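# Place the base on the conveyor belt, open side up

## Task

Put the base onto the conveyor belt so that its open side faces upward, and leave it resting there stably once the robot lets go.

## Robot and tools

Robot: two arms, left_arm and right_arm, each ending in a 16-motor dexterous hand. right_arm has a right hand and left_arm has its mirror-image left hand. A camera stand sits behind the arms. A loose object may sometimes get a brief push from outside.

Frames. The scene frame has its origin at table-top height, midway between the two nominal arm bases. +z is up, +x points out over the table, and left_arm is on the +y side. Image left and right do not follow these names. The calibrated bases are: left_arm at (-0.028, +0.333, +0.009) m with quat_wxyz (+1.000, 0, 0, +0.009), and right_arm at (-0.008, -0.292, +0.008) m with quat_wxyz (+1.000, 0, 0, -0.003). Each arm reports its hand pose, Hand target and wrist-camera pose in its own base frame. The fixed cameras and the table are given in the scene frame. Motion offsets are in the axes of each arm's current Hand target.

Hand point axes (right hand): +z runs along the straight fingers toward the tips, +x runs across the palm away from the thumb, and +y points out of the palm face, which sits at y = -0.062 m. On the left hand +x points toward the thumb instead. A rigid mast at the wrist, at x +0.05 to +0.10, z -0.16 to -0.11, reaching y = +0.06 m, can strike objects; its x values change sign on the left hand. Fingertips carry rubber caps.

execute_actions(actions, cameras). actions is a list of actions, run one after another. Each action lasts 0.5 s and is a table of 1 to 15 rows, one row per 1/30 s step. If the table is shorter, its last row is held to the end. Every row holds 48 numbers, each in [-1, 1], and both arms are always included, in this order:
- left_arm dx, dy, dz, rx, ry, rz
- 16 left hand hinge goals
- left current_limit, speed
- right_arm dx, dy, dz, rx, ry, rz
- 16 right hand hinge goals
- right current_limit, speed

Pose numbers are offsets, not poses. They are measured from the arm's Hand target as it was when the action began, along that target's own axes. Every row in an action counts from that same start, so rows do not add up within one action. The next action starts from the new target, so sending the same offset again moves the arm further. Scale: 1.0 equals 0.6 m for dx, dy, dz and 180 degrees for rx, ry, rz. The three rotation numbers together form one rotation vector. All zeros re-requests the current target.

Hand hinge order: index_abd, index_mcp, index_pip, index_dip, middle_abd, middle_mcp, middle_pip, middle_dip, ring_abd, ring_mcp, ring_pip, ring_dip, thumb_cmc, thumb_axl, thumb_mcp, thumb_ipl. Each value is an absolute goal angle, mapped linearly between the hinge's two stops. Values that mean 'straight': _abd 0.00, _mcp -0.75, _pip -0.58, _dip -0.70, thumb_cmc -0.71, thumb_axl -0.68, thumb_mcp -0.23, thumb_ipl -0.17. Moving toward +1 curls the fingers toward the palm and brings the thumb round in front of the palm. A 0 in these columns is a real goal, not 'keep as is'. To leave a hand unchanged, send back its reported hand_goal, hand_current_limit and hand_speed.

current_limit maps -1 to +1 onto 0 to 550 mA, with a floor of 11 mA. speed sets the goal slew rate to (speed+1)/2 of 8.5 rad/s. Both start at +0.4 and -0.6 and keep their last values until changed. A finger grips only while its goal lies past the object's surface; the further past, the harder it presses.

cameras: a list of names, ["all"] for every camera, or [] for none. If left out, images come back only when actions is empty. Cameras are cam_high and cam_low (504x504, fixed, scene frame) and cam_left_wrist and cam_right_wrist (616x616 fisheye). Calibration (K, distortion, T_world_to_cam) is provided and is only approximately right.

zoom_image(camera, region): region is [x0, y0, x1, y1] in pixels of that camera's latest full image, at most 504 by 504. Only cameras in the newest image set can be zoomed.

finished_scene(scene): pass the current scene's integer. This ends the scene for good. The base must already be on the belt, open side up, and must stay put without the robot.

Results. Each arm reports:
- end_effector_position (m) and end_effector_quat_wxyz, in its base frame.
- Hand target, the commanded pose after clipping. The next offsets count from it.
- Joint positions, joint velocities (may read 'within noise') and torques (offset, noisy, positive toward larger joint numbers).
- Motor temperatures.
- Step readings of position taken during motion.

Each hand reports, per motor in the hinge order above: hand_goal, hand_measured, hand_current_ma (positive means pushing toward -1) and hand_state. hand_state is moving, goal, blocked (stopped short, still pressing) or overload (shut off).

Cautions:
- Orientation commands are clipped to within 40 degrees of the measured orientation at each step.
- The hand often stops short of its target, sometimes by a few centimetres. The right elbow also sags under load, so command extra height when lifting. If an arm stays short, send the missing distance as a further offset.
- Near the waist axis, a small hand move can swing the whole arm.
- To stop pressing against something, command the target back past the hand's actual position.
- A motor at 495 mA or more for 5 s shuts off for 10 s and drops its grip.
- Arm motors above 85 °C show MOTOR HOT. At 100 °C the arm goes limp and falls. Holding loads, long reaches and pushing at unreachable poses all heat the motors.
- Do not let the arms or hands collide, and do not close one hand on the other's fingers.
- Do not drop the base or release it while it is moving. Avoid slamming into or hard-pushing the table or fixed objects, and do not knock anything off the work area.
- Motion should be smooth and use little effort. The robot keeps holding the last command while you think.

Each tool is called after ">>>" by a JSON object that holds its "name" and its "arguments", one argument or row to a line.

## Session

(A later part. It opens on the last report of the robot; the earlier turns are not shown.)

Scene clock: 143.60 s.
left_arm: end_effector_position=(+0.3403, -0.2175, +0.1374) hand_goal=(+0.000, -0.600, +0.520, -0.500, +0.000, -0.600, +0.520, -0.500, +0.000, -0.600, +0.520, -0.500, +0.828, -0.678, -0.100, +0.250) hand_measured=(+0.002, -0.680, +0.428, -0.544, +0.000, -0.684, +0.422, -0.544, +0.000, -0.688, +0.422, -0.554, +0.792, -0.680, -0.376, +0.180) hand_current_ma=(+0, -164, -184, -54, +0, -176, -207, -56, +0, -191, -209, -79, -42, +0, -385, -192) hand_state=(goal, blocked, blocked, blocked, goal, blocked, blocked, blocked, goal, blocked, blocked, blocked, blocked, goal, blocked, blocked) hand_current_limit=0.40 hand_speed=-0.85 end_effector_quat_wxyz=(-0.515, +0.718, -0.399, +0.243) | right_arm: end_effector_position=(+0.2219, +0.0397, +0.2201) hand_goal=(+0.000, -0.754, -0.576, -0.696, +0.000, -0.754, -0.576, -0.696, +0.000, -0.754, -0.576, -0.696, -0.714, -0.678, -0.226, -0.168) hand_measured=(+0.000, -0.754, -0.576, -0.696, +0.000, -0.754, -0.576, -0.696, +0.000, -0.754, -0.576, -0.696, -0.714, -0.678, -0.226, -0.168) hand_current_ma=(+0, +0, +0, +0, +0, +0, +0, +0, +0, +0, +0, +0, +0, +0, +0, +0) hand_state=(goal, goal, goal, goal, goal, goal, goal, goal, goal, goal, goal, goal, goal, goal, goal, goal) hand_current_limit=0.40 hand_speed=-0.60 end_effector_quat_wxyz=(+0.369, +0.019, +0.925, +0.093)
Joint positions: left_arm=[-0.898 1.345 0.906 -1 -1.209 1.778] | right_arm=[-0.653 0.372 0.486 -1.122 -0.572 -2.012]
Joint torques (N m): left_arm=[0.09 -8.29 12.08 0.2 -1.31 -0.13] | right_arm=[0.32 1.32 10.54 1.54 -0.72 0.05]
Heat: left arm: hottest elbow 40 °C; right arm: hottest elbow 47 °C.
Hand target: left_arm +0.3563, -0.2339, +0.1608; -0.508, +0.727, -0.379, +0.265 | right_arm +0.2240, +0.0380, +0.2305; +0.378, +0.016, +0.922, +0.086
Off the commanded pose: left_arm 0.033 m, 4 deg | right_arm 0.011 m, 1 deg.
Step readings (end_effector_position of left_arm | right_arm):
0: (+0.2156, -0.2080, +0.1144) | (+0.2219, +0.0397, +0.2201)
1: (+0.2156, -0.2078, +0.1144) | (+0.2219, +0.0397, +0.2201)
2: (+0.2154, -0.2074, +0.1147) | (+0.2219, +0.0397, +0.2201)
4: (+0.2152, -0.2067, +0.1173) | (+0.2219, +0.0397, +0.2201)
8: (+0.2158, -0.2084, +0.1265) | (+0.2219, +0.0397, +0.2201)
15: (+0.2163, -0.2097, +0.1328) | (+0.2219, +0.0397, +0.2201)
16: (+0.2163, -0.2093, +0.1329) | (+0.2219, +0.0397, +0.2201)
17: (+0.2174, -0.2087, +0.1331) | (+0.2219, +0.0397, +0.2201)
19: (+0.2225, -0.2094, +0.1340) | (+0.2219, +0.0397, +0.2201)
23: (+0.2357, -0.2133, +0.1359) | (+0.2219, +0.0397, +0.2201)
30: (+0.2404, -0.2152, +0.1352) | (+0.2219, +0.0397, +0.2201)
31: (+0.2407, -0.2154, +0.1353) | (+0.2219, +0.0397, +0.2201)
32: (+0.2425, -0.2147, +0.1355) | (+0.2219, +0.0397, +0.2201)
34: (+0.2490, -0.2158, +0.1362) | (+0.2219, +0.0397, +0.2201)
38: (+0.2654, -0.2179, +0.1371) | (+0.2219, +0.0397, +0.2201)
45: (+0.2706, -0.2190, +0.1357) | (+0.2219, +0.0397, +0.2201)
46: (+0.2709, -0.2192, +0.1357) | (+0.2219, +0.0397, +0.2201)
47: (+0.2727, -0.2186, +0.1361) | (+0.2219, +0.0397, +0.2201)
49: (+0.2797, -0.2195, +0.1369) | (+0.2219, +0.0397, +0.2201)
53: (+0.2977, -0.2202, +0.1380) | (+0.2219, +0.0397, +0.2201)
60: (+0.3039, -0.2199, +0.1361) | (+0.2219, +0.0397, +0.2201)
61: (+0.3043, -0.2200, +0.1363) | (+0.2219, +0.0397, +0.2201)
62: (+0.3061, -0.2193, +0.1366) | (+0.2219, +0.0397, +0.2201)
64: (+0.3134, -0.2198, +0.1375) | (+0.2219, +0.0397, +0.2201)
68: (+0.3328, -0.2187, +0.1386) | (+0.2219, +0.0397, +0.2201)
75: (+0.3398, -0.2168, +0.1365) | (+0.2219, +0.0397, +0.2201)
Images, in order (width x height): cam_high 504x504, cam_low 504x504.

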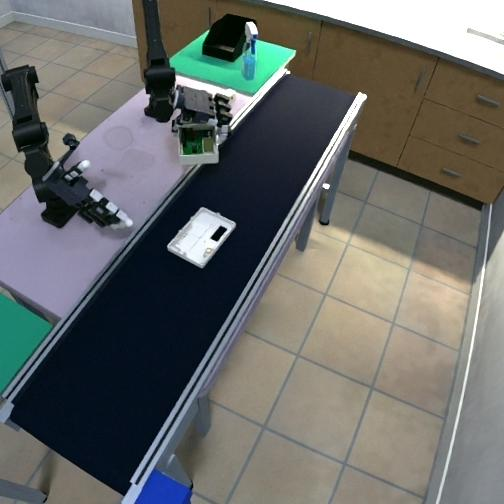

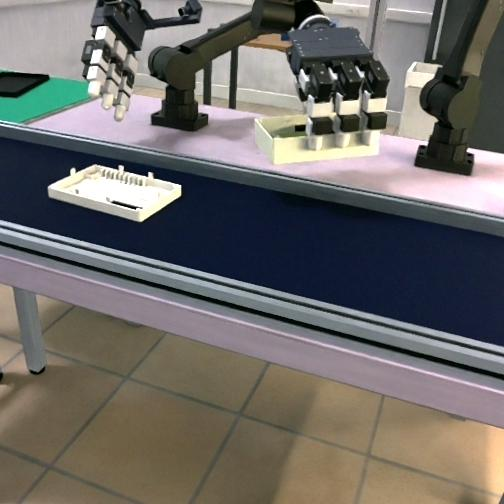

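>>> {"name": "execute_actions", "arguments": {
  "actions": [
    [[0.0232,-0.0207,0.0569,0,-0.0261,-0.0095,0,-0.6,0.52,-0.5,0,-0.6,0.52,-0.5,0,-0.6,0.52,-0.5,0.829,-0.678,-0.1,0.25,0.4,-0.85,0,0,0,0,0,0,0,-0.754,-0.576,-0.696,0,-0.754,-0.576,-0.696,0,-0.754,-0.576,-0.696,-0.714,-0.678,-0.226,-0.168,0.4,-0.6]],
    [[0.0225,-0.0222,0.0609,0,-0.0261,-0.0095,0,-0.6,0.52,-0.5,0,-0.6,0.52,-0.5,0,-0.6,0.52,-0.5,0.829,-0.678,-0.1,0.25,0.4,-0.85,0,0,0,0,0,0,0,-0.754,-0.576,-0.696,0,-0.754,-0.576,-0.696,0,-0.754,-0.576,-0.696,-0.714,-0.678,-0.226,-0.168,0.4,-0.6]],
    [[0.022,-0.0237,0.065,0,-0.0261,-0.0095,0,-0.6,0.52,-0.5,0,-0.6,0.52,-0.5,0,-0.6,0.52,-0.5,0.829,-0.678,-0.1,0.25,0.4,-0.85,0,0,0,0,0,0,0,-0.754,-0.576,-0.696,0,-0.754,-0.576,-0.696,0,-0.754,-0.576,-0.696,-0.714,-0.678,-0.226,-0.168,0.4,-0.6]],
    [[0.0215,-0.0251,0.0689,0,-0.0261,-0.0095,0,-0.6,0.52,-0.5,0,-0.6,0.52,-0.5,0,-0.6,0.52,-0.5,0.829,-0.678,-0.1,0.25,0.4,-0.85,0,0,0,0,0,0,0,-0.754,-0.576,-0.696,0,-0.754,-0.576,-0.696,0,-0.754,-0.576,-0.696,-0.714,-0.678,-0.226,-0.168,0.4,-0.6]]
  ],
  "cameras": ["cam_low","cam_high","cam_left_wrist"]
}}

>>> {"name": "zoom_image", "arguments": {
  "camera": "cam_low",
  "region": [220, 40, 460, 280]
}}

>>> {"name": "zoom_image", "arguments": {
  "camera": "cam_high",
  "region": [140, 60, 320, 240]
}}

Scene clock: 150.67 s.
left_arm: end_effector_position=(+0.4903, -0.1512, +0.1374) hand_goal=(+0.000, -0.600, +0.520, -0.500, +0.000, -0.600, +0.520, -0.500, +0.000, -0.600, +0.520, -0.500, +0.828, -0.678, -0.100, +0.250) hand_measured=(+0.002, -0.678, +0.430, -0.544, +0.000, -0.682, +0.424, -0.544, +0.000, -0.686, +0.424, -0.554, +0.790, -0.680, -0.378, +0.180) hand_current_ma=(+0, -158, -181, -54, +0, -172, -202, -55, +0, -188, -202, -76, -42, +0, -385, -192) hand_state=(goal, blocked, blocked, blocked, goal, blocked, blocked, blocked, goal, blocked, blocked, blocked, blocked, goal, blocked, blocked) hand_current_limit=0.40 hand_speed=-0.85 end_effector_quat_wxyz=(-0.550, +0.777, -0.266, +0.148) | right_arm: end_effector_position=(+0.2219, +0.0397, +0.2201) hand_goal=(+0.000, -0.754, -0.576, -0.696, +0.000, -0.754, -0.576, -0.696, +0.000, -0.754, -0.576, -0.696, -0.714, -0.678, -0.226, -0.168) hand_measured=(+0.000, -0.754, -0.576, -0.696, +0.000, -0.754, -0.576, -0.696, +0.000, -0.754, -0.576, -0.696, -0.714, -0.678, -0.226, -0.168) hand_current_ma=(+0, +0, +0, +0, +0, +0, +0, +0, +0, +0, +0, +0, +0, +0, +0, +0) hand_state=(goal, goal, goal, goal, goal, goal, goal, goal, goal, goal, goal, goal, goal, goal, goal, goal) hand_current_limit=0.40 hand_speed=-0.60 end_effector_quat_wxyz=(+0.369, +0.019, +0.925, +0.093)
Joint positions: left_arm=[-0.558 1.643 1.237 -1.074 -1.211 1.736] | right_arm=[-0.653 0.372 0.486 -1.122 -0.572 -2.012]
Joint torques (N m): left_arm=[-0.62 -13.1 12.11 0.1 -1.3 -0.17] | right_arm=[0.38 1.08 10.51 1.55 -0.72 0.04]
Heat: left arm: hottest elbow 40 °C; right arm: hottest elbow 47 °C.
Hand target: left_arm +0.5093, -0.1643, +0.1606; -0.546, +0.782, -0.247, +0.172 | right_arm +0.2240, +0.0380, +0.2305; +0.378, +0.016, +0.922, +0.086
Off the commanded pose: left_arm 0.033 m, 4 deg | right_arm 0.011 m, 1 deg.
Step readings (end_effector_position of left_arm | right_arm):
0: (+0.3403, -0.2175, +0.1374) | (+0.2219, +0.0397, +0.2201)
1: (+0.3404, -0.2174, +0.1374) | (+0.2219, +0.0397, +0.2201)
2: (+0.3421, -0.2164, +0.1377) | (+0.2219, +0.0397, +0.2201)
4: (+0.3491, -0.2161, +0.1381) | (+0.2219, +0.0397, +0.2201)
8: (+0.3694, -0.2124, +0.1389) | (+0.2219, +0.0397, +0.2201)
15: (+0.3765, -0.2080, +0.1363) | (+0.2219, +0.0397, +0.2201)
16: (+0.3766, -0.2079, +0.1364) | (+0.2219, +0.0397, +0.2201)
17: (+0.3782, -0.2069, +0.1368) | (+0.2219, +0.0397, +0.2201)
19: (+0.3854, -0.2065, +0.1377) | (+0.2219, +0.0397, +0.2201)
23: (+0.4067, -0.2009, +0.1393) | (+0.2219, +0.0397, +0.2201)
30: (+0.4141, -0.1942, +0.1365) | (+0.2219, +0.0397, +0.2201)
31: (+0.4142, -0.1943, +0.1364) | (+0.2219, +0.0397, +0.2201)
32: (+0.4156, -0.1930, +0.1367) | (+0.2219, +0.0397, +0.2201)
34: (+0.4227, -0.1924, +0.1375) | (+0.2219, +0.0397, +0.2201)
38: (+0.4444, -0.1842, +0.1393) | (+0.2219, +0.0397, +0.2201)
45: (+0.4520, -0.1752, +0.1367) | (+0.2219, +0.0397, +0.2201)
46: (+0.4520, -0.1752, +0.1364) | (+0.2219, +0.0397, +0.2201)
47: (+0.4533, -0.1739, +0.1364) | (+0.2219, +0.0397, +0.2201)
49: (+0.4605, -0.1730, +0.1375) | (+0.2219, +0.0397, +0.2201)
53: (+0.4819, -0.1627, +0.1393) | (+0.2219, +0.0397, +0.2201)
60: (+0.4894, -0.1507, +0.1365) | (+0.2219, +0.0397, +0.2201)
camera_calibration:
cam_left_wrist: T_world_to_cam=[[-0.438272, 0.618281, 0.652416, 0.190988], [0.0693462, -0.700418, 0.710356, -0.291875], [0.896163, 0.356572, 0.264098, -0.297016], [0, 0, 0, 1]] pos_world=[0.37012, -0.216611, 0.161173]
Images, in order (width x height): cam_high 504x504, cam_low 504x504, cam_left_wrist 616x616.

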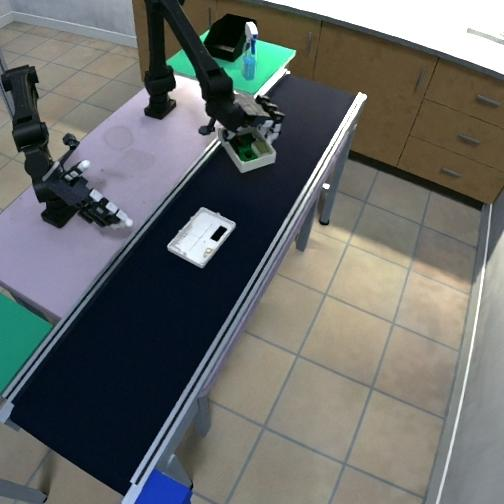

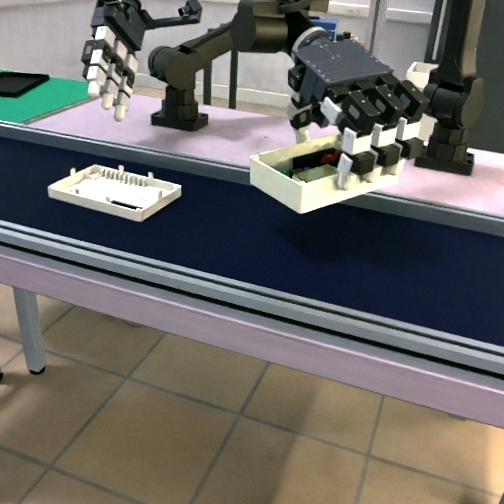

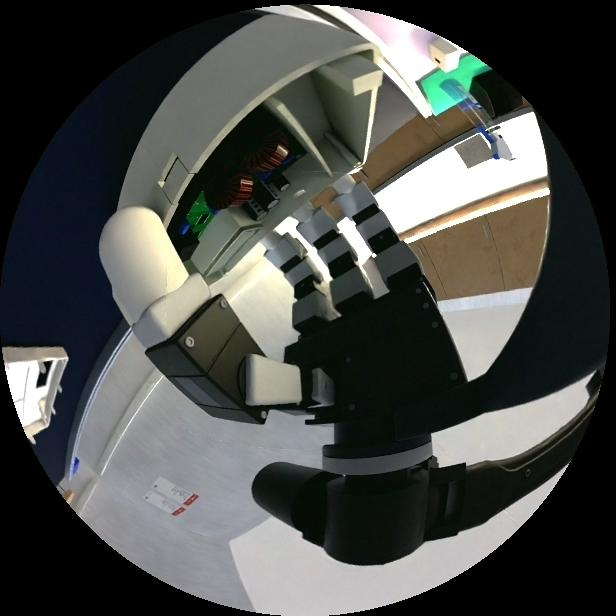

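Scaled by 2.100.

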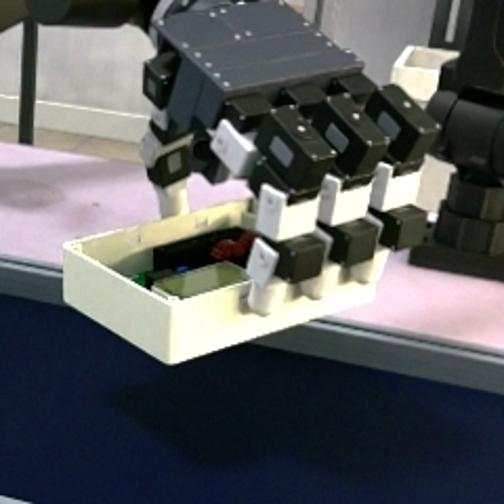

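Scaled by 2.800.

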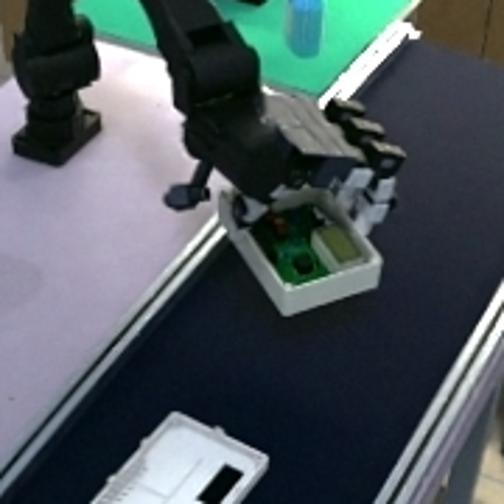

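>>> {"name": "execute_actions", "arguments": {
  "actions": [
    [[0.048,-0.0113,0.0312,0,0.0095,-0.0261,0,-0.6,0.52,-0.5,0,-0.6,0.52,-0.5,0,-0.6,0.52,-0.5,0.829,-0.678,-0.1,0.25,0.4,-0.85,0,0,0,0,0,0,0,-0.754,-0.576,-0.696,0,-0.754,-0.576,-0.696,0,-0.754,-0.576,-0.696,-0.714,-0.678,-0.226,-0.168,0.4,-0.6]],
    [[0,0.0407,0.0148,0,0,0,0,-0.6,0.52,-0.5,0,-0.6,0.52,-0.5,0,-0.6,0.52,-0.5,0.829,-0.678,-0.1,0.25,0.4,-0.85,0,0,0,0,0,0,0,-0.754,-0.576,-0.696,0,-0.754,-0.576,-0.696,0,-0.754,-0.576,-0.696,-0.714,-0.678,-0.226,-0.168,0.4,-0.6]]
  ],
  "cameras": ["cam_low","cam_high"]
}}

>>> {"name": "zoom_image", "arguments": {
  "camera": "cam_low",
  "region": [220, 60, 460, 300]
}}

Scene clock: 157.23 s.
left_arm: end_effector_position=(+0.5326, -0.1624, +0.1189) hand_goal=(+0.000, -0.600, +0.520, -0.500, +0.000, -0.600, +0.520, -0.500, +0.000, -0.600, +0.520, -0.500, +0.828, -0.678, -0.100, +0.250) hand_measured=(+0.002, -0.678, +0.430, -0.544, +0.000, -0.682, +0.424, -0.544, +0.000, -0.686, +0.424, -0.554, +0.790, -0.680, -0.378, +0.180) hand_current_ma=(+0, -158, -181, -54, +0, -172, -202, -55, +0, -188, -202, -76, -42, +0, -385, -192) hand_state=(goal, blocked, blocked, blocked, goal, blocked, blocked, blocked, goal, blocked, blocked, blocked, blocked, goal, blocked, blocked) hand_current_limit=0.40 hand_speed=-0.85 end_effector_quat_wxyz=(-0.538, +0.787, -0.236, +0.189) | right_arm: end_effector_position=(+0.2219, +0.0397, +0.2201) hand_goal=(+0.000, -0.754, -0.576, -0.696, +0.000, -0.754, -0.576, -0.696, +0.000, -0.754, -0.576, -0.696, -0.714, -0.678, -0.226, -0.168) hand_measured=(+0.000, -0.754, -0.576, -0.696, +0.000, -0.754, -0.576, -0.696, +0.000, -0.754, -0.576, -0.696, -0.714, -0.678, -0.226, -0.168) hand_current_ma=(+0, +0, +0, +0, +0, +0, +0, +0, +0, +0, +0, +0, +0, +0, +0, +0) hand_state=(goal, goal, goal, goal, goal, goal, goal, goal, goal, goal, goal, goal, goal, goal, goal, goal) hand_current_limit=0.40 hand_speed=-0.60 end_effector_quat_wxyz=(+0.369, +0.019, +0.925, +0.093)
Joint positions: left_arm=[-0.531 1.704 1.251 -0.86 -1.2 1.799] | right_arm=[-0.653 0.372 0.486 -1.122 -0.572 -2.012]
Joint torques (N m): left_arm=[0.32 -14.62 9.59 1.62 -1.19 0.12] | right_arm=[0.38 1.2 10.52 1.48 -0.71 0.04]
Heat: left arm: hottest elbow 41 °C; right arm: hottest elbow 47 °C.
Hand target: left_arm +0.5462, -0.1658, +0.1347; -0.535, +0.788, -0.223, +0.206 | right_arm +0.2240, +0.0380, +0.2305; +0.378, +0.016, +0.922, +0.086
Off the commanded pose: left_arm 0.021 m, 2 deg | right_arm 0.011 m, 1 deg.
Step readings (end_effector_position of left_arm | right_arm):
0: (+0.4903, -0.1512, +0.1374) | (+0.2219, +0.0397, +0.2201)
1: (+0.4903, -0.1512, +0.1374) | (+0.2219, +0.0397, +0.2201)
2: (+0.4914, -0.1519, +0.1375) | (+0.2219, +0.0397, +0.2201)
4: (+0.4978, -0.1536, +0.1376) | (+0.2219, +0.0397, +0.2201)
8: (+0.5135, -0.1575, +0.1387) | (+0.2219, +0.0397, +0.2201)
15: (+0.5206, -0.1555, +0.1369) | (+0.2219, +0.0397, +0.2201)
16: (+0.5210, -0.1553, +0.1368) | (+0.2219, +0.0397, +0.2201)
17: (+0.5221, -0.1557, +0.1363) | (+0.2219, +0.0397, +0.2201)
19: (+0.5256, -0.1578, +0.1347) | (+0.2219, +0.0397, +0.2201)
23: (+0.5309, -0.1611, +0.1262) | (+0.2219, +0.0397, +0.2201)
30: (+0.5323, -0.1622, +0.1188) | (+0.2219, +0.0397, +0.2201)
Images, in order (width x height): cam_high 504x504, cam_low 504x504.

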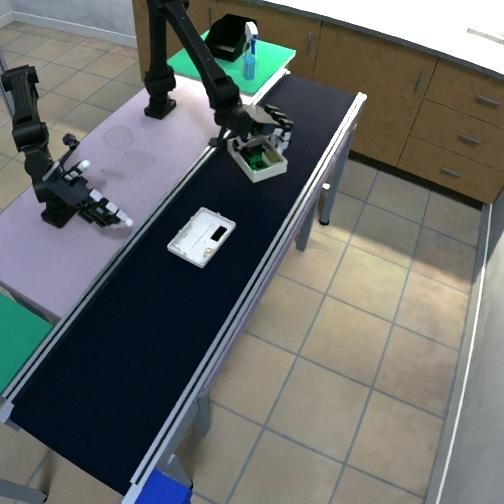

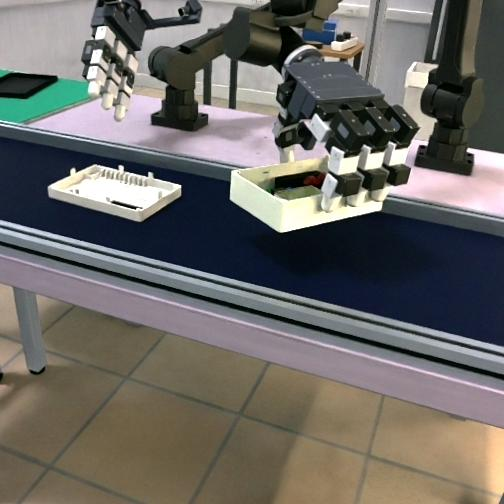

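Scaled by 2.100.

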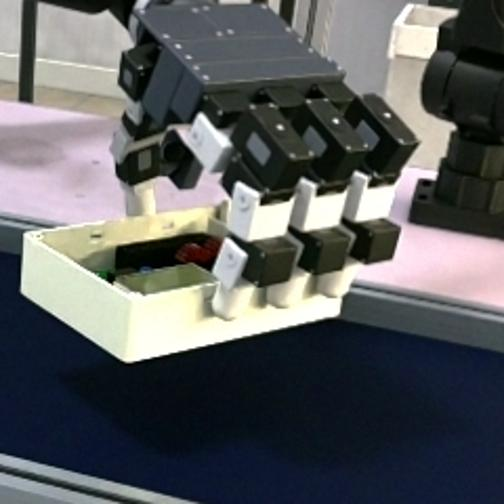

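>>> {"name": "execute_actions", "arguments": {
  "actions": [
    [[0,0.0407,0.0148,0,0,0,0,-0.6,0.52,-0.5,0,-0.6,0.52,-0.5,0,-0.6,0.52,-0.5,0.829,-0.678,-0.1,0.25,0.4,-0.85,0,0,0,0,0,0,0,-0.754,-0.576,-0.696,0,-0.754,-0.576,-0.696,0,-0.754,-0.576,-0.696,-0.714,-0.678,-0.226,-0.168,0.4,-0.6]],
    [[0,0.0235,0.0086,0,0,0,0,-0.6,0.52,-0.5,0,-0.6,0.52,-0.5,0,-0.6,0.52,-0.5,0.829,-0.678,-0.1,0.25,0.4,-0.85,0,0,0,0,0,0,0,-0.754,-0.576,-0.696,0,-0.754,-0.576,-0.696,0,-0.754,-0.576,-0.696,-0.714,-0.678,-0.226,-0.168,0.4,-0.6]]
  ],
  "cameras": ["cam_low"]
}}

>>> {"name": "zoom_image", "arguments": {
  "camera": "cam_low",
  "region": [220, 60, 460, 300]
}}

Scene clock: 162.03 s.
left_arm: end_effector_position=(+0.5457, -0.1701, +0.0923) hand_goal=(+0.000, -0.600, +0.520, -0.500, +0.000, -0.600, +0.520, -0.500, +0.000, -0.600, +0.520, -0.500, +0.828, -0.678, -0.100, +0.250) hand_measured=(+0.002, -0.678, +0.430, -0.544, +0.000, -0.682, +0.424, -0.544, +0.000, -0.686, +0.424, -0.554, +0.790, -0.680, -0.378, +0.180) hand_current_ma=(+0, -158, -181, -54, +0, -172, -202, -55, +0, -188, -202, -76, -42, +0, -385, -192) hand_state=(goal, blocked, blocked, blocked, goal, blocked, blocked, blocked, goal, blocked, blocked, blocked, blocked, goal, blocked, blocked) hand_current_limit=0.40 hand_speed=-0.85 end_effector_quat_wxyz=(-0.534, +0.789, -0.227, +0.202) | right_arm: end_effector_position=(+0.2219, +0.0397, +0.2201) hand_goal=(+0.000, -0.754, -0.576, -0.696, +0.000, -0.754, -0.576, -0.696, +0.000, -0.754, -0.576, -0.696, -0.714, -0.678, -0.226, -0.168) hand_measured=(+0.000, -0.754, -0.576, -0.696, +0.000, -0.754, -0.576, -0.696, +0.000, -0.754, -0.576, -0.696, -0.714, -0.678, -0.226, -0.168) hand_current_ma=(+0, +0, +0, +0, +0, +0, +0, +0, +0, +0, +0, +0, +0, +0, +0, +0) hand_state=(goal, goal, goal, goal, goal, goal, goal, goal, goal, goal, goal, goal, goal, goal, goal, goal) hand_current_limit=0.40 hand_speed=-0.60 end_effector_quat_wxyz=(+0.369, +0.019, +0.925, +0.093)
Joint positions: left_arm=[-0.531 1.759 1.242 -0.763 -1.2 1.801] | right_arm=[-0.653 0.372 0.486 -1.122 -0.572 -2.012]
Joint torques (N m): left_arm=[-0.15 -14.97 7.02 1.87 -1.19 0.13] | right_arm=[0.38 1.14 10.52 1.44 -0.7 0.05]
Heat: left arm: hottest elbow 41 °C; right arm: hottest elbow 47 °C.
Hand target: left_arm +0.5491, -0.1679, +0.0939; -0.535, +0.788, -0.222, +0.206 | right_arm +0.2240, +0.0380, +0.2305; +0.378, +0.016, +0.922, +0.086
Off the commanded pose: left_arm 0.004 m, 1 deg | right_arm 0.011 m, 1 deg.
Step readings (end_effector_position of left_arm | right_arm):
0: (+0.5326, -0.1624, +0.1189) | (+0.2219, +0.0397, +0.2201)
1: (+0.5327, -0.1625, +0.1189) | (+0.2219, +0.0397, +0.2201)
2: (+0.5335, -0.1629, +0.1190) | (+0.2219, +0.0397, +0.2201)
4: (+0.5367, -0.1648, +0.1181) | (+0.2219, +0.0397, +0.2201)
8: (+0.5412, -0.1674, +0.1117) | (+0.2219, +0.0397, +0.2201)
15: (+0.5428, -0.1684, +0.1041) | (+0.2219, +0.0397, +0.2201)
16: (+0.5429, -0.1685, +0.1041) | (+0.2219, +0.0397, +0.2201)
17: (+0.5435, -0.1688, +0.1043) | (+0.2219, +0.0397, +0.2201)
19: (+0.5454, -0.1699, +0.1040) | (+0.2219, +0.0397, +0.2201)
23: (+0.5470, -0.1708, +0.1001) | (+0.2219, +0.0397, +0.2201)
30: (+0.5454, -0.1699, +0.0923) | (+0.2219, +0.0397, +0.2201)
Images, in order (width x height): cam_low 504x504.

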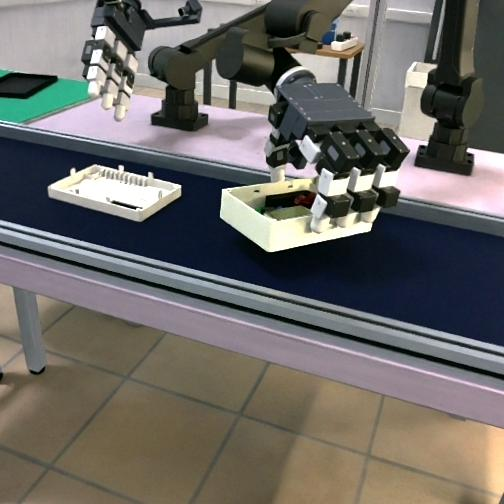

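Scaled by 2.100.

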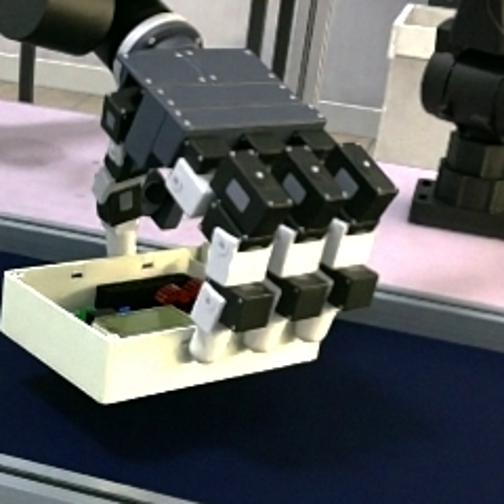

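>>> {"name": "execute_actions", "arguments": {
  "actions": [
    [[-0.0267,0.0303,-0.0102,0,0,0,0,-0.6,0.52,-0.5,0,-0.6,0.52,-0.5,0,-0.6,0.52,-0.5,0.829,-0.678,-0.1,0.25,0.4,-0.85,0,0,0,0,0,0,0,-0.754,-0.576,-0.696,0,-0.754,-0.576,-0.696,0,-0.754,-0.576,-0.696,-0.714,-0.678,-0.226,-0.168,0.4,-0.6]],
    [[0,0.0125,0.0046,0,0,0,0,-0.6,0.52,-0.5,0,-0.6,0.52,-0.5,0,-0.6,0.52,-0.5,0.829,-0.678,-0.1,0.25,0.4,-0.85,0,0,0,0,0,0,0,-0.754,-0.576,-0.696,0,-0.754,-0.576,-0.696,0,-0.754,-0.576,-0.696,-0.714,-0.678,-0.226,-0.168,0.4,-0.6]]
  ],
  "cameras": ["cam_low"]
}}

>>> {"name": "zoom_image", "arguments": {
  "camera": "cam_low",
  "region": [200, 100, 440, 340]
}}

Scene clock: 167.13 s.
left_arm: end_effector_position=(+0.5287, -0.1646, +0.0698) hand_goal=(+0.000, -0.600, +0.520, -0.500, +0.000, -0.600, +0.520, -0.500, +0.000, -0.600, +0.520, -0.500, +0.828, -0.678, -0.100, +0.250) hand_measured=(+0.002, -0.678, +0.430, -0.544, +0.000, -0.682, +0.424, -0.544, +0.000, -0.686, +0.424, -0.554, +0.790, -0.680, -0.378, +0.180) hand_current_ma=(+0, -158, -181, -54, +0, -172, -202, -55, +0, -188, -202, -76, -42, +0, -385, -192) hand_state=(goal, blocked, blocked, blocked, goal, blocked, blocked, blocked, goal, blocked, blocked, blocked, blocked, goal, blocked, blocked) hand_current_limit=0.40 hand_speed=-0.85 end_effector_quat_wxyz=(-0.536, +0.789, -0.231, +0.193) | right_arm: end_effector_position=(+0.2219, +0.0397, +0.2201) hand_goal=(+0.000, -0.754, -0.576, -0.696, +0.000, -0.754, -0.576, -0.696, +0.000, -0.754, -0.576, -0.696, -0.714, -0.678, -0.226, -0.168) hand_measured=(+0.000, -0.754, -0.576, -0.696, +0.000, -0.754, -0.576, -0.696, +0.000, -0.754, -0.576, -0.696, -0.714, -0.678, -0.226, -0.168) hand_current_ma=(+0, +0, +0, +0, +0, +0, +0, +0, +0, +0, +0, +0, +0, +0, +0, +0) hand_state=(goal, goal, goal, goal, goal, goal, goal, goal, goal, goal, goal, goal, goal, goal, goal, goal) hand_current_limit=0.40 hand_speed=-0.60 end_effector_quat_wxyz=(+0.369, +0.019, +0.925, +0.093)
Joint positions: left_arm=[-0.538 1.761 1.183 -0.747 -1.2 1.772] | right_arm=[-0.653 0.372 0.486 -1.122 -0.572 -2.012]
Joint torques (N m): left_arm=[-0.91 -14.27 6.54 1.76 -1.4 -0.22] | right_arm=[0.38 1.2 10.54 1.52 -0.72 0.04]
Heat: left arm: hottest elbow 41 °C; right arm: hottest elbow 47 °C.
Hand target: left_arm +0.5307, -0.1698, +0.0695; -0.535, +0.788, -0.223, +0.206 | right_arm +0.2240, +0.0380, +0.2305; +0.378, +0.016, +0.922, +0.086
Off the commanded pose: left_arm 0.006 m, 2 deg | right_arm 0.011 m, 1 deg.
Step readings (end_effector_position of left_arm | right_arm):
0: (+0.5457, -0.1701, +0.0923) | (+0.2219, +0.0397, +0.2201)
1: (+0.5454, -0.1699, +0.0920) | (+0.2219, +0.0397, +0.2201)
2: (+0.5448, -0.1696, +0.0910) | (+0.2219, +0.0397, +0.2201)
4: (+0.5412, -0.1675, +0.0862) | (+0.2219, +0.0397, +0.2201)
8: (+0.5294, -0.1621, +0.0733) | (+0.2219, +0.0397, +0.2201)
15: (+0.5265, -0.1628, +0.0704) | (+0.2219, +0.0397, +0.2201)
16: (+0.5265, -0.1630, +0.0704) | (+0.2219, +0.0397, +0.2201)
17: (+0.5266, -0.1631, +0.0705) | (+0.2219, +0.0397, +0.2201)
19: (+0.5271, -0.1634, +0.0706) | (+0.2219, +0.0397, +0.2201)
23: (+0.5283, -0.1641, +0.0710) | (+0.2219, +0.0397, +0.2201)
30: (+0.5287, -0.1646, +0.0700) | (+0.2219, +0.0397, +0.2201)
Images, in order (width x height): cam_low 504x504.

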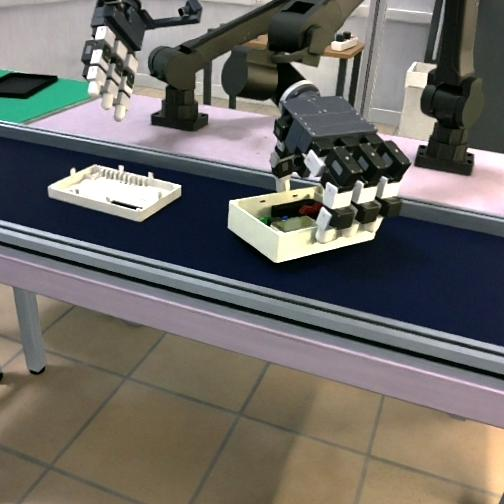

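Scaled by 2.100.

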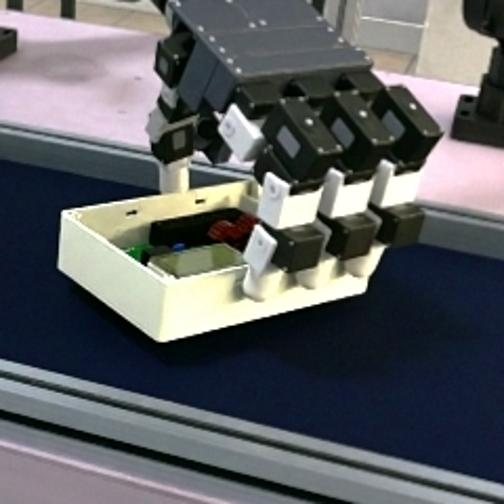

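>>> {"name": "execute_actions", "arguments": {
  "actions": [
    [[0,0.0125,0.0046,0,0,0,0,-0.6,0.52,-0.5,0,-0.6,0.52,-0.5,0,-0.6,0.52,-0.5,0.829,-0.678,-0.1,0.25,0.4,-0.85,0,0,0,0,0,0,0,-0.754,-0.576,-0.696,0,-0.754,-0.576,-0.696,0,-0.754,-0.576,-0.696,-0.714,-0.678,-0.226,-0.168,0.4,-0.6]]
  ],
  "cameras": ["cam_low"]
}}

>>> {"name": "zoom_image", "arguments": {
  "camera": "cam_low",
  "region": [200, 160, 400, 300]
}}

>>> {"name": "execute_actions", "arguments": {
  "actions": [
    [[0,0.0094,0.0034,0,0,0,0,-0.6,0.52,-0.5,0,-0.6,0.52,-0.5,0,-0.6,0.52,-0.5,0.829,-0.678,-0.1,0.25,0.4,-0.85,0,0,0,0,0,0,0,-0.754,-0.576,-0.696,0,-0.754,-0.576,-0.696,0,-0.754,-0.576,-0.696,-0.714,-0.678,-0.226,-0.168,0.4,-0.6]]
  ],
  "cameras": ["cam_low"]
}}

>>> {"name": "zoom_image", "arguments": {
  "camera": "cam_low",
  "region": [200, 160, 400, 300]
}}

Scene clock: 170.47 s.
left_arm: end_effector_position=(+0.5284, -0.1643, +0.0601) hand_goal=(+0.000, -0.600, +0.520, -0.500, +0.000, -0.600, +0.520, -0.500, +0.000, -0.600, +0.520, -0.500, +0.828, -0.678, -0.100, +0.250) hand_measured=(+0.002, -0.678, +0.430, -0.544, +0.000, -0.682, +0.424, -0.544, +0.000, -0.686, +0.424, -0.552, +0.790, -0.680, -0.378, +0.180) hand_current_ma=(+0, -157, -181, -54, +0, -172, -202, -55, +0, -188, -201, -71, -42, +0, -385, -192) hand_state=(goal, blocked, blocked, blocked, goal, blocked, blocked, blocked, goal, blocked, blocked, blocked, blocked, goal, blocked, blocked) hand_current_limit=0.40 hand_speed=-0.85 end_effector_quat_wxyz=(-0.536, +0.789, -0.232, +0.192) | right_arm: end_effector_position=(+0.2219, +0.0397, +0.2201) hand_goal=(+0.000, -0.754, -0.576, -0.696, +0.000, -0.754, -0.576, -0.696, +0.000, -0.754, -0.576, -0.696, -0.714, -0.678, -0.226, -0.168) hand_measured=(+0.000, -0.754, -0.576, -0.696, +0.000, -0.754, -0.576, -0.696, +0.000, -0.754, -0.576, -0.696, -0.714, -0.678, -0.226, -0.168) hand_current_ma=(+0, +0, +0, +0, +0, +0, +0, +0, +0, +0, +0, +0, +0, +0, +0, +0) hand_state=(goal, goal, goal, goal, goal, goal, goal, goal, goal, goal, goal, goal, goal, goal, goal, goal) hand_current_limit=0.40 hand_speed=-0.60 end_effector_quat_wxyz=(+0.369, +0.019, +0.925, +0.093)
Joint positions: left_arm=[-0.538 1.777 1.176 -0.73 -1.2 1.77] | right_arm=[-0.653 0.372 0.486 -1.122 -0.572 -2.012]
Joint torques (N m): left_arm=[-0.85 -14.51 6.52 1.78 -1.39 -0.2] | right_arm=[0.26 1.2 10.58 1.51 -0.7 0.04]
Heat: left arm: hottest elbow 41 °C; right arm: hottest elbow 47 °C.
Hand target: left_arm +0.5313, -0.1701, +0.0615; -0.535, +0.788, -0.223, +0.206 | right_arm +0.2240, +0.0380, +0.2305; +0.378, +0.016, +0.922, +0.086
Off the commanded pose: left_arm 0.007 m, 2 deg | right_arm 0.011 m, 1 deg.
Step readings (end_effector_position of left_arm | right_arm):
0: (+0.5287, -0.1646, +0.0698) | (+0.2219, +0.0397, +0.2201)
1: (+0.5287, -0.1646, +0.0699) | (+0.2219, +0.0397, +0.2201)
2: (+0.5290, -0.1647, +0.0698) | (+0.2219, +0.0397, +0.2201)
4: (+0.5296, -0.1651, +0.0689) | (+0.2219, +0.0397, +0.2201)
8: (+0.5294, -0.1649, +0.0642) | (+0.2219, +0.0397, +0.2201)
15: (+0.5284, -0.1643, +0.0601) | (+0.2219, +0.0397, +0.2201)
Images, in order (width x height): cam_low 504x504.

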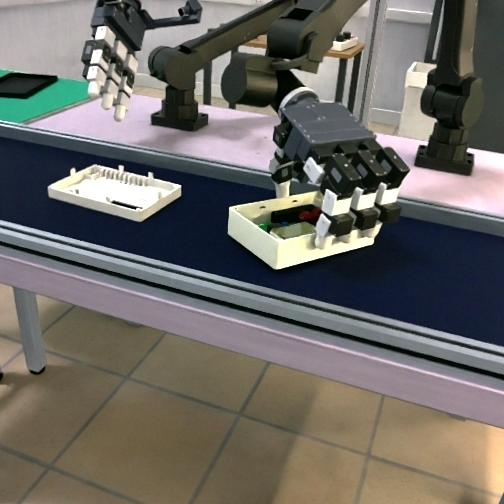

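Scaled by 2.520.

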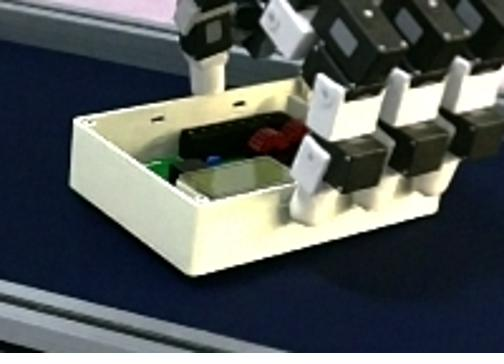

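Scene clock: 171.17 s.
left_arm: end_effector_position=(+0.5304, -0.1653, +0.0608) hand_goal=(+0.000, -0.600, +0.520, -0.500, +0.000, -0.600, +0.520, -0.500, +0.000, -0.600, +0.520, -0.500, +0.828, -0.678, -0.100, +0.250) hand_measured=(+0.002, -0.676, +0.430, -0.544, +0.000, -0.680, +0.424, -0.544, +0.000, -0.686, +0.424, -0.548, +0.790, -0.680, -0.380, +0.180) hand_current_ma=(+0, -150, -181, -54, +0, -166, -202, -55, +0, -188, -201, -63, -42, +0, -385, -192) hand_state=(goal, blocked, blocked, blocked, goal, blocked, blocked, blocked, goal, blocked, blocked, blocked, blocked, goal, blocked, blocked) hand_current_limit=0.40 hand_speed=-0.85 end_effector_quat_wxyz=(-0.536, +0.789, -0.229, +0.196) | right_arm: end_effector_position=(+0.2219, +0.0397, +0.2201) hand_goal=(+0.000, -0.754, -0.576, -0.696, +0.000, -0.754, -0.576, -0.696, +0.000, -0.754, -0.576, -0.696, -0.714, -0.678, -0.226, -0.168) hand_measured=(+0.000, -0.754, -0.576, -0.696, +0.000, -0.754, -0.576, -0.696, +0.000, -0.754, -0.576, -0.696, -0.714, -0.678, -0.226, -0.168) hand_current_ma=(+0, +0, +0, +0, +0, +0, +0, +0, +0, +0, +0, +0, +0, +0, +0, +0) hand_state=(goal, goal, goal, goal, goal, goal, goal, goal, goal, goal, goal, goal, goal, goal, goal, goal) hand_current_limit=0.40 hand_speed=-0.60 end_effector_quat_wxyz=(+0.369, +0.019, +0.925, +0.093)
Joint positions: left_arm=[-0.538 1.777 1.176 -0.719 -1.202 1.77] | right_arm=[-0.653 0.372 0.486 -1.122 -0.572 -2.012]
Joint torques (N m): left_arm=[-0.79 -13.63 6.22 1.92 -1.33 -0.2] | right_arm=[0.44 1.38 10.55 1.5 -0.71 0.04]
Heat: left arm: hottest elbow 41 °C; right arm: hottest elbow 47 °C.
Hand target: left_arm +0.5317, -0.1704, +0.0556; -0.535, +0.788, -0.223, +0.206 | right_arm +0.2240, +0.0380, +0.2305; +0.378, +0.016, +0.922, +0.086
Off the commanded pose: left_arm 0.007 m, 1 deg | right_arm 0.011 m, 1 deg.
Step readings (end_effector_position of left_arm | right_arm):
0: (+0.5284, -0.1643, +0.0601) | (+0.2219, +0.0397, +0.2201)
1: (+0.5284, -0.1643, +0.0602) | (+0.2219, +0.0397, +0.2201)
2: (+0.5286, -0.1644, +0.0602) | (+0.2219, +0.0397, +0.2201)
4: (+0.5292, -0.1647, +0.0604) | (+0.2219, +0.0397, +0.2201)
8: (+0.5300, -0.1651, +0.0608) | (+0.2219, +0.0397, +0.2201)
15: (+0.5304, -0.1653, +0.0608) | (+0.2219, +0.0397, +0.2201)
Images, in order (width x height): cam_low 504x504.

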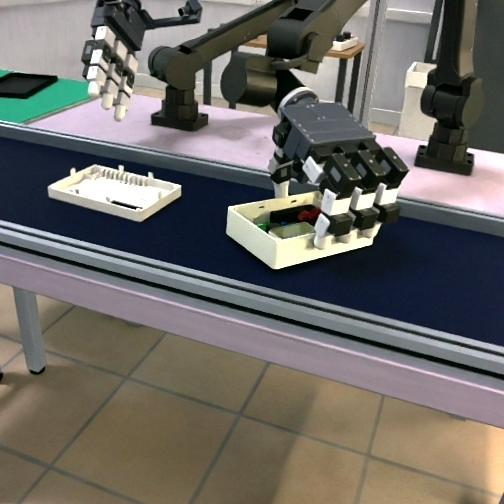

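Scaled by 2.520.

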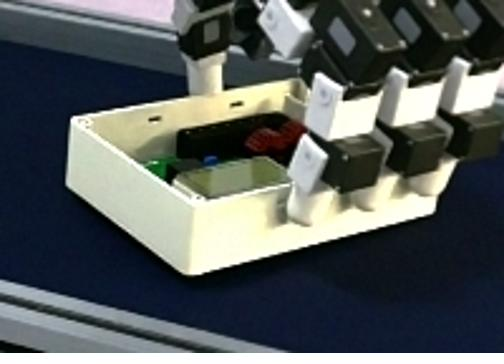

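>>> {"name": "execute_actions", "arguments": {
  "actions": [
    [[0,0.0094,0.0034,0,0,0,0,-0.6,0.52,-0.5,0,-0.6,0.52,-0.5,0,-0.6,0.52,-0.5,0.829,-0.678,-0.1,0.25,0.4,-0.85,0,0,0,0,0,0,0,-0.754,-0.576,-0.696,0,-0.754,-0.576,-0.696,0,-0.754,-0.576,-0.696,-0.714,-0.678,-0.226,-0.168,0.4,-0.6]],
    [[0,0,0,0,0,0,0,-0.68,0.45,-0.54,0,-0.68,0.45,-0.54,0,-0.68,0.45,-0.54,0.81,-0.678,-0.32,0.2,0.4,-0.9,0,0,0,0,0,0,0,-0.754,-0.576,-0.696,0,-0.754,-0.576,-0.696,0,-0.754,-0.576,-0.696,-0.714,-0.678,-0.226,-0.168,0.4,-0.6]]
  ],
  "cameras": ["cam_low"]
}}

>>> {"name": "zoom_image", "arguments": {
  "camera": "cam_low",
  "region": [200, 160, 400, 300]
}}

Scene clock: 175.37 s.
left_arm: end_effector_position=(+0.5334, -0.1666, +0.0584) hand_goal=(+0.000, -0.680, +0.450, -0.540, +0.000, -0.680, +0.450, -0.540, +0.000, -0.680, +0.450, -0.540, +0.810, -0.678, -0.320, +0.200) hand_measured=(+0.002, -0.680, +0.430, -0.552, +0.000, -0.684, +0.424, -0.554, +0.000, -0.696, +0.426, -0.550, +0.794, -0.680, -0.388, +0.170) hand_current_ma=(+0, +0, -14, -7, +0, -1, -23, -8, +0, -11, -19, -5, -11, +0, -173, -46) hand_state=(goal, goal, goal, goal, goal, goal, blocked, goal, goal, goal, blocked, goal, goal, goal, blocked, blocked) hand_current_limit=0.40 hand_speed=-0.90 end_effector_quat_wxyz=(-0.536, +0.789, -0.226, +0.200) | right_arm: end_effector_position=(+0.2219, +0.0397, +0.2201) hand_goal=(+0.000, -0.754, -0.576, -0.696, +0.000, -0.754, -0.576, -0.696, +0.000, -0.754, -0.576, -0.696, -0.714, -0.678, -0.226, -0.168) hand_measured=(+0.000, -0.754, -0.576, -0.696, +0.000, -0.754, -0.576, -0.696, +0.000, -0.754, -0.576, -0.696, -0.714, -0.678, -0.226, -0.168) hand_current_ma=(+0, +0, +0, +0, +0, +0, +0, +0, +0, +0, +0, +0, +0, +0, +0, +0) hand_state=(goal, goal, goal, goal, goal, goal, goal, goal, goal, goal, goal, goal, goal, goal, goal, goal) hand_current_limit=0.40 hand_speed=-0.60 end_effector_quat_wxyz=(+0.369, +0.019, +0.925, +0.093)
Joint positions: left_arm=[-0.538 1.785 1.176 -0.701 -1.205 1.77] | right_arm=[-0.653 0.372 0.486 -1.122 -0.572 -2.012]
Joint torques (N m): left_arm=[-0.91 -13.57 5.87 1.81 -1.24 -0.2] | right_arm=[0.21 1.44 10.52 1.52 -0.71 0.04]
Heat: left arm: hottest elbow 40 °C; right arm: hottest elbow 47 °C.
Hand target: left_arm +0.5321, -0.1706, +0.0496; -0.535, +0.788, -0.222, +0.206 | right_arm +0.2240, +0.0380, +0.2305; +0.378, +0.016, +0.922, +0.086
Off the commanded pose: left_arm 0.010 m, 1 deg | right_arm 0.011 m, 1 deg.
Step readings (end_effector_position of left_arm | right_arm):
0: (+0.5304, -0.1653, +0.0608) | (+0.2219, +0.0397, +0.2201)
1: (+0.5304, -0.1653, +0.0608) | (+0.2219, +0.0397, +0.2201)
2: (+0.5306, -0.1654, +0.0607) | (+0.2219, +0.0397, +0.2201)
4: (+0.5313, -0.1656, +0.0602) | (+0.2219, +0.0397, +0.2201)
8: (+0.5323, -0.1661, +0.0583) | (+0.2219, +0.0397, +0.2201)
15: (+0.5325, -0.1662, +0.0580) | (+0.2219, +0.0397, +0.2201)
16: (+0.5325, -0.1662, +0.0580) | (+0.2219, +0.0397, +0.2201)
17: (+0.5325, -0.1662, +0.0580) | (+0.2219, +0.0397, +0.2201)
19: (+0.5326, -0.1662, +0.0581) | (+0.2219, +0.0397, +0.2201)
23: (+0.5331, -0.1664, +0.0583) | (+0.2219, +0.0397, +0.2201)
30: (+0.5334, -0.1666, +0.0584) | (+0.2219, +0.0397, +0.2201)
Images, in order (width x height): cam_low 504x504.

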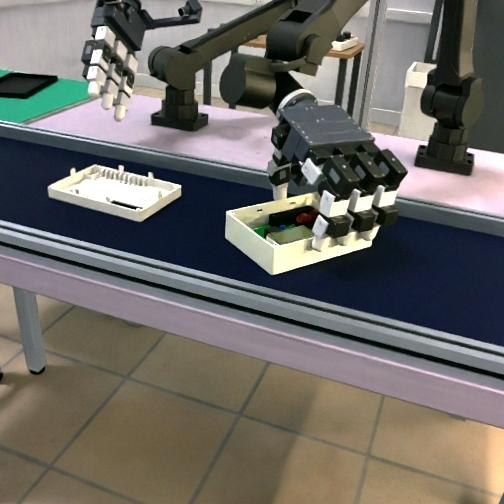

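Scaled by 2.520.

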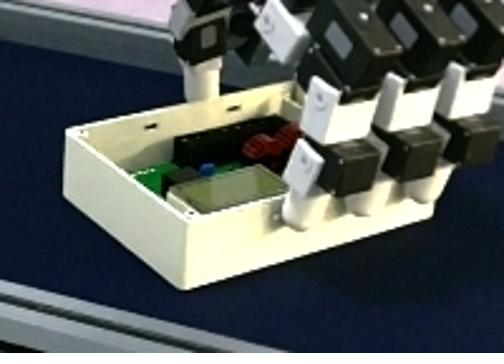

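>>> {"name": "execute_actions", "arguments": {
  "actions": [
    [[0,0,0,0,0,0,0,-0.685,0.4,-0.551,0,-0.685,0.4,-0.551,0,-0.685,0.4,-0.551,0.81,-0.678,-0.4,0.19,0.4,-0.9,0,0,0,0,0,0,0,-0.754,-0.576,-0.696,0,-0.754,-0.576,-0.696,0,-0.754,-0.576,-0.696,-0.714,-0.678,-0.226,-0.168,0.4,-0.6]],
    [[0,0,0,0,0,0,0,-0.685,0.3,-0.551,0,-0.685,0.3,-0.551,0,-0.685,0.3,-0.551,0.81,-0.678,-0.46,0.19,0.4,-0.85,0,0,0,0,0,0,0,-0.754,-0.576,-0.696,0,-0.754,-0.576,-0.696,0,-0.754,-0.576,-0.696,-0.714,-0.678,-0.226,-0.168,0.4,-0.6]],
    [[0,-0.0094,-0.0034,0,0,0,0,-0.685,0.15,-0.551,0,-0.685,0.15,-0.551,0,-0.685,0.15,-0.551,0.81,-0.678,-0.52,0.19,0.4,-0.8,0,0,0,0,0,0,0,-0.754,-0.576,-0.696,0,-0.754,-0.576,-0.696,0,-0.754,-0.576,-0.696,-0.714,-0.678,-0.226,-0.168,0.4,-0.6]]
  ],
  "cameras": ["cam_low","cam_left_wrist"]
}}

>>> {"name": "zoom_image", "arguments": {
  "camera": "cam_low",
  "region": [200, 160, 400, 300]
}}

Scene clock: 180.33 s.
left_arm: end_effector_position=(+0.5343, -0.1669, +0.0591) hand_goal=(+0.000, -0.686, +0.150, -0.552, +0.000, -0.686, +0.150, -0.552, +0.000, -0.686, +0.150, -0.552, +0.810, -0.678, -0.520, +0.190) hand_measured=(+0.002, -0.682, +0.154, -0.554, +0.000, -0.682, +0.154, -0.554, +0.000, -0.680, +0.154, -0.554, +0.804, -0.680, -0.514, +0.188) hand_current_ma=(+0, +1, +1, +0, +0, +1, +1, +0, +0, +2, +1, -1, -2, +0, +3, +0) hand_state=(goal, goal, goal, goal, goal, goal, goal, goal, goal, goal, goal, goal, goal, goal, goal, goal) hand_current_limit=0.40 hand_speed=-0.80 end_effector_quat_wxyz=(-0.536, +0.789, -0.223, +0.203) | right_arm: end_effector_position=(+0.2219, +0.0397, +0.2201) hand_goal=(+0.000, -0.754, -0.576, -0.696, +0.000, -0.754, -0.576, -0.696, +0.000, -0.754, -0.576, -0.696, -0.714, -0.678, -0.226, -0.168) hand_measured=(+0.000, -0.754, -0.576, -0.696, +0.000, -0.754, -0.576, -0.696, +0.000, -0.754, -0.576, -0.696, -0.714, -0.678, -0.226, -0.168) hand_current_ma=(+0, +0, +0, +0, +0, +0, +0, +0, +0, +0, +0, +0, +0, +0, +0, +0) hand_state=(goal, goal, goal, goal, goal, goal, goal, goal, goal, goal, goal, goal, goal, goal, goal, goal) hand_current_limit=0.40 hand_speed=-0.60 end_effector_quat_wxyz=(+0.369, +0.019, +0.925, +0.093)
Joint positions: left_arm=[-0.538 1.785 1.176 -0.698 -1.208 1.766] | right_arm=[-0.653 0.372 0.486 -1.122 -0.572 -2.012]
Joint torques (N m): left_arm=[-1.03 -14.1 6.15 1.06 -1.13 -0.12] | right_arm=[0.44 1.38 10.58 1.54 -0.71 0.05]
Heat: left arm: hottest elbow 40 °C; right arm: hottest elbow 47 °C.
Hand target: left_arm +0.5317, -0.1703, +0.0556; -0.535, +0.788, -0.223, +0.206 | right_arm +0.2240, +0.0380, +0.2305; +0.378, +0.016, +0.922, +0.086
Off the commanded pose: left_arm 0.006 m, 0 deg | right_arm 0.011 m, 1 deg.
Step readings (end_effector_position of left_arm | right_arm):
0: (+0.5334, -0.1666, +0.0584) | (+0.2219, +0.0397, +0.2201)
1: (+0.5334, -0.1666, +0.0584) | (+0.2219, +0.0397, +0.2201)
2: (+0.5334, -0.1666, +0.0584) | (+0.2219, +0.0397, +0.2201)
4: (+0.5335, -0.1665, +0.0586) | (+0.2219, +0.0397, +0.2201)
8: (+0.5337, -0.1665, +0.0589) | (+0.2219, +0.0397, +0.2201)
15: (+0.5342, -0.1668, +0.0591) | (+0.2219, +0.0397, +0.2201)
16: (+0.5342, -0.1668, +0.0591) | (+0.2219, +0.0397, +0.2201)
17: (+0.5342, -0.1668, +0.0591) | (+0.2219, +0.0397, +0.2201)
19: (+0.5343, -0.1669, +0.0591) | (+0.2219, +0.0397, +0.2201)
23: (+0.5343, -0.1669, +0.0591) | (+0.2219, +0.0397, +0.2201)
30: (+0.5343, -0.1669, +0.0591) | (+0.2219, +0.0397, +0.2201)
31: (+0.5343, -0.1669, +0.0591) | (+0.2219, +0.0397, +0.2201)
32: (+0.5343, -0.1669, +0.0591) | (+0.2219, +0.0397, +0.2201)
34: (+0.5343, -0.1669, +0.0591) | (+0.2219, +0.0397, +0.2201)
38: (+0.5343, -0.1669, +0.0591) | (+0.2219, +0.0397, +0.2201)
45: (+0.5343, -0.1669, +0.0591) | (+0.2219, +0.0397, +0.2201)
camera_calibration:
cam_left_wrist: T_world_to_cam=[[-0.517144, 0.660209, 0.544689, 0.326602], [-0.015704, -0.643607, 0.765195, -0.198714], [0.855754, 0.387162, 0.343205, -0.288273], [0, 0, 0, 1]] pos_world=[0.41247, -0.231911, 0.0730954]
Images, in order (width x height): cam_low 504x504, cam_left_wrist 616x616.

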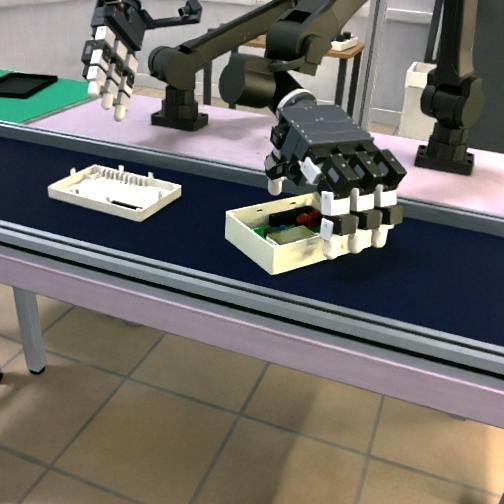

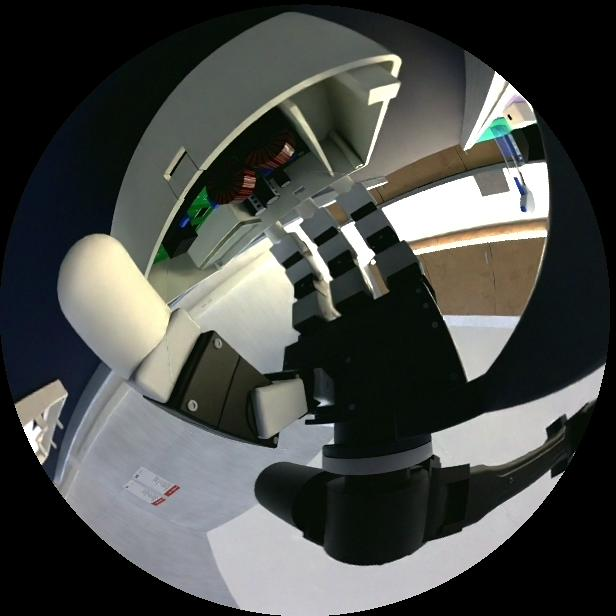

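Scaled by 2.520.

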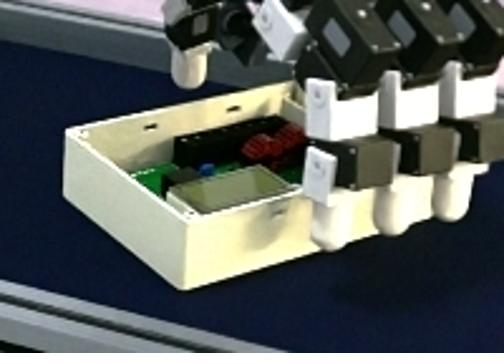

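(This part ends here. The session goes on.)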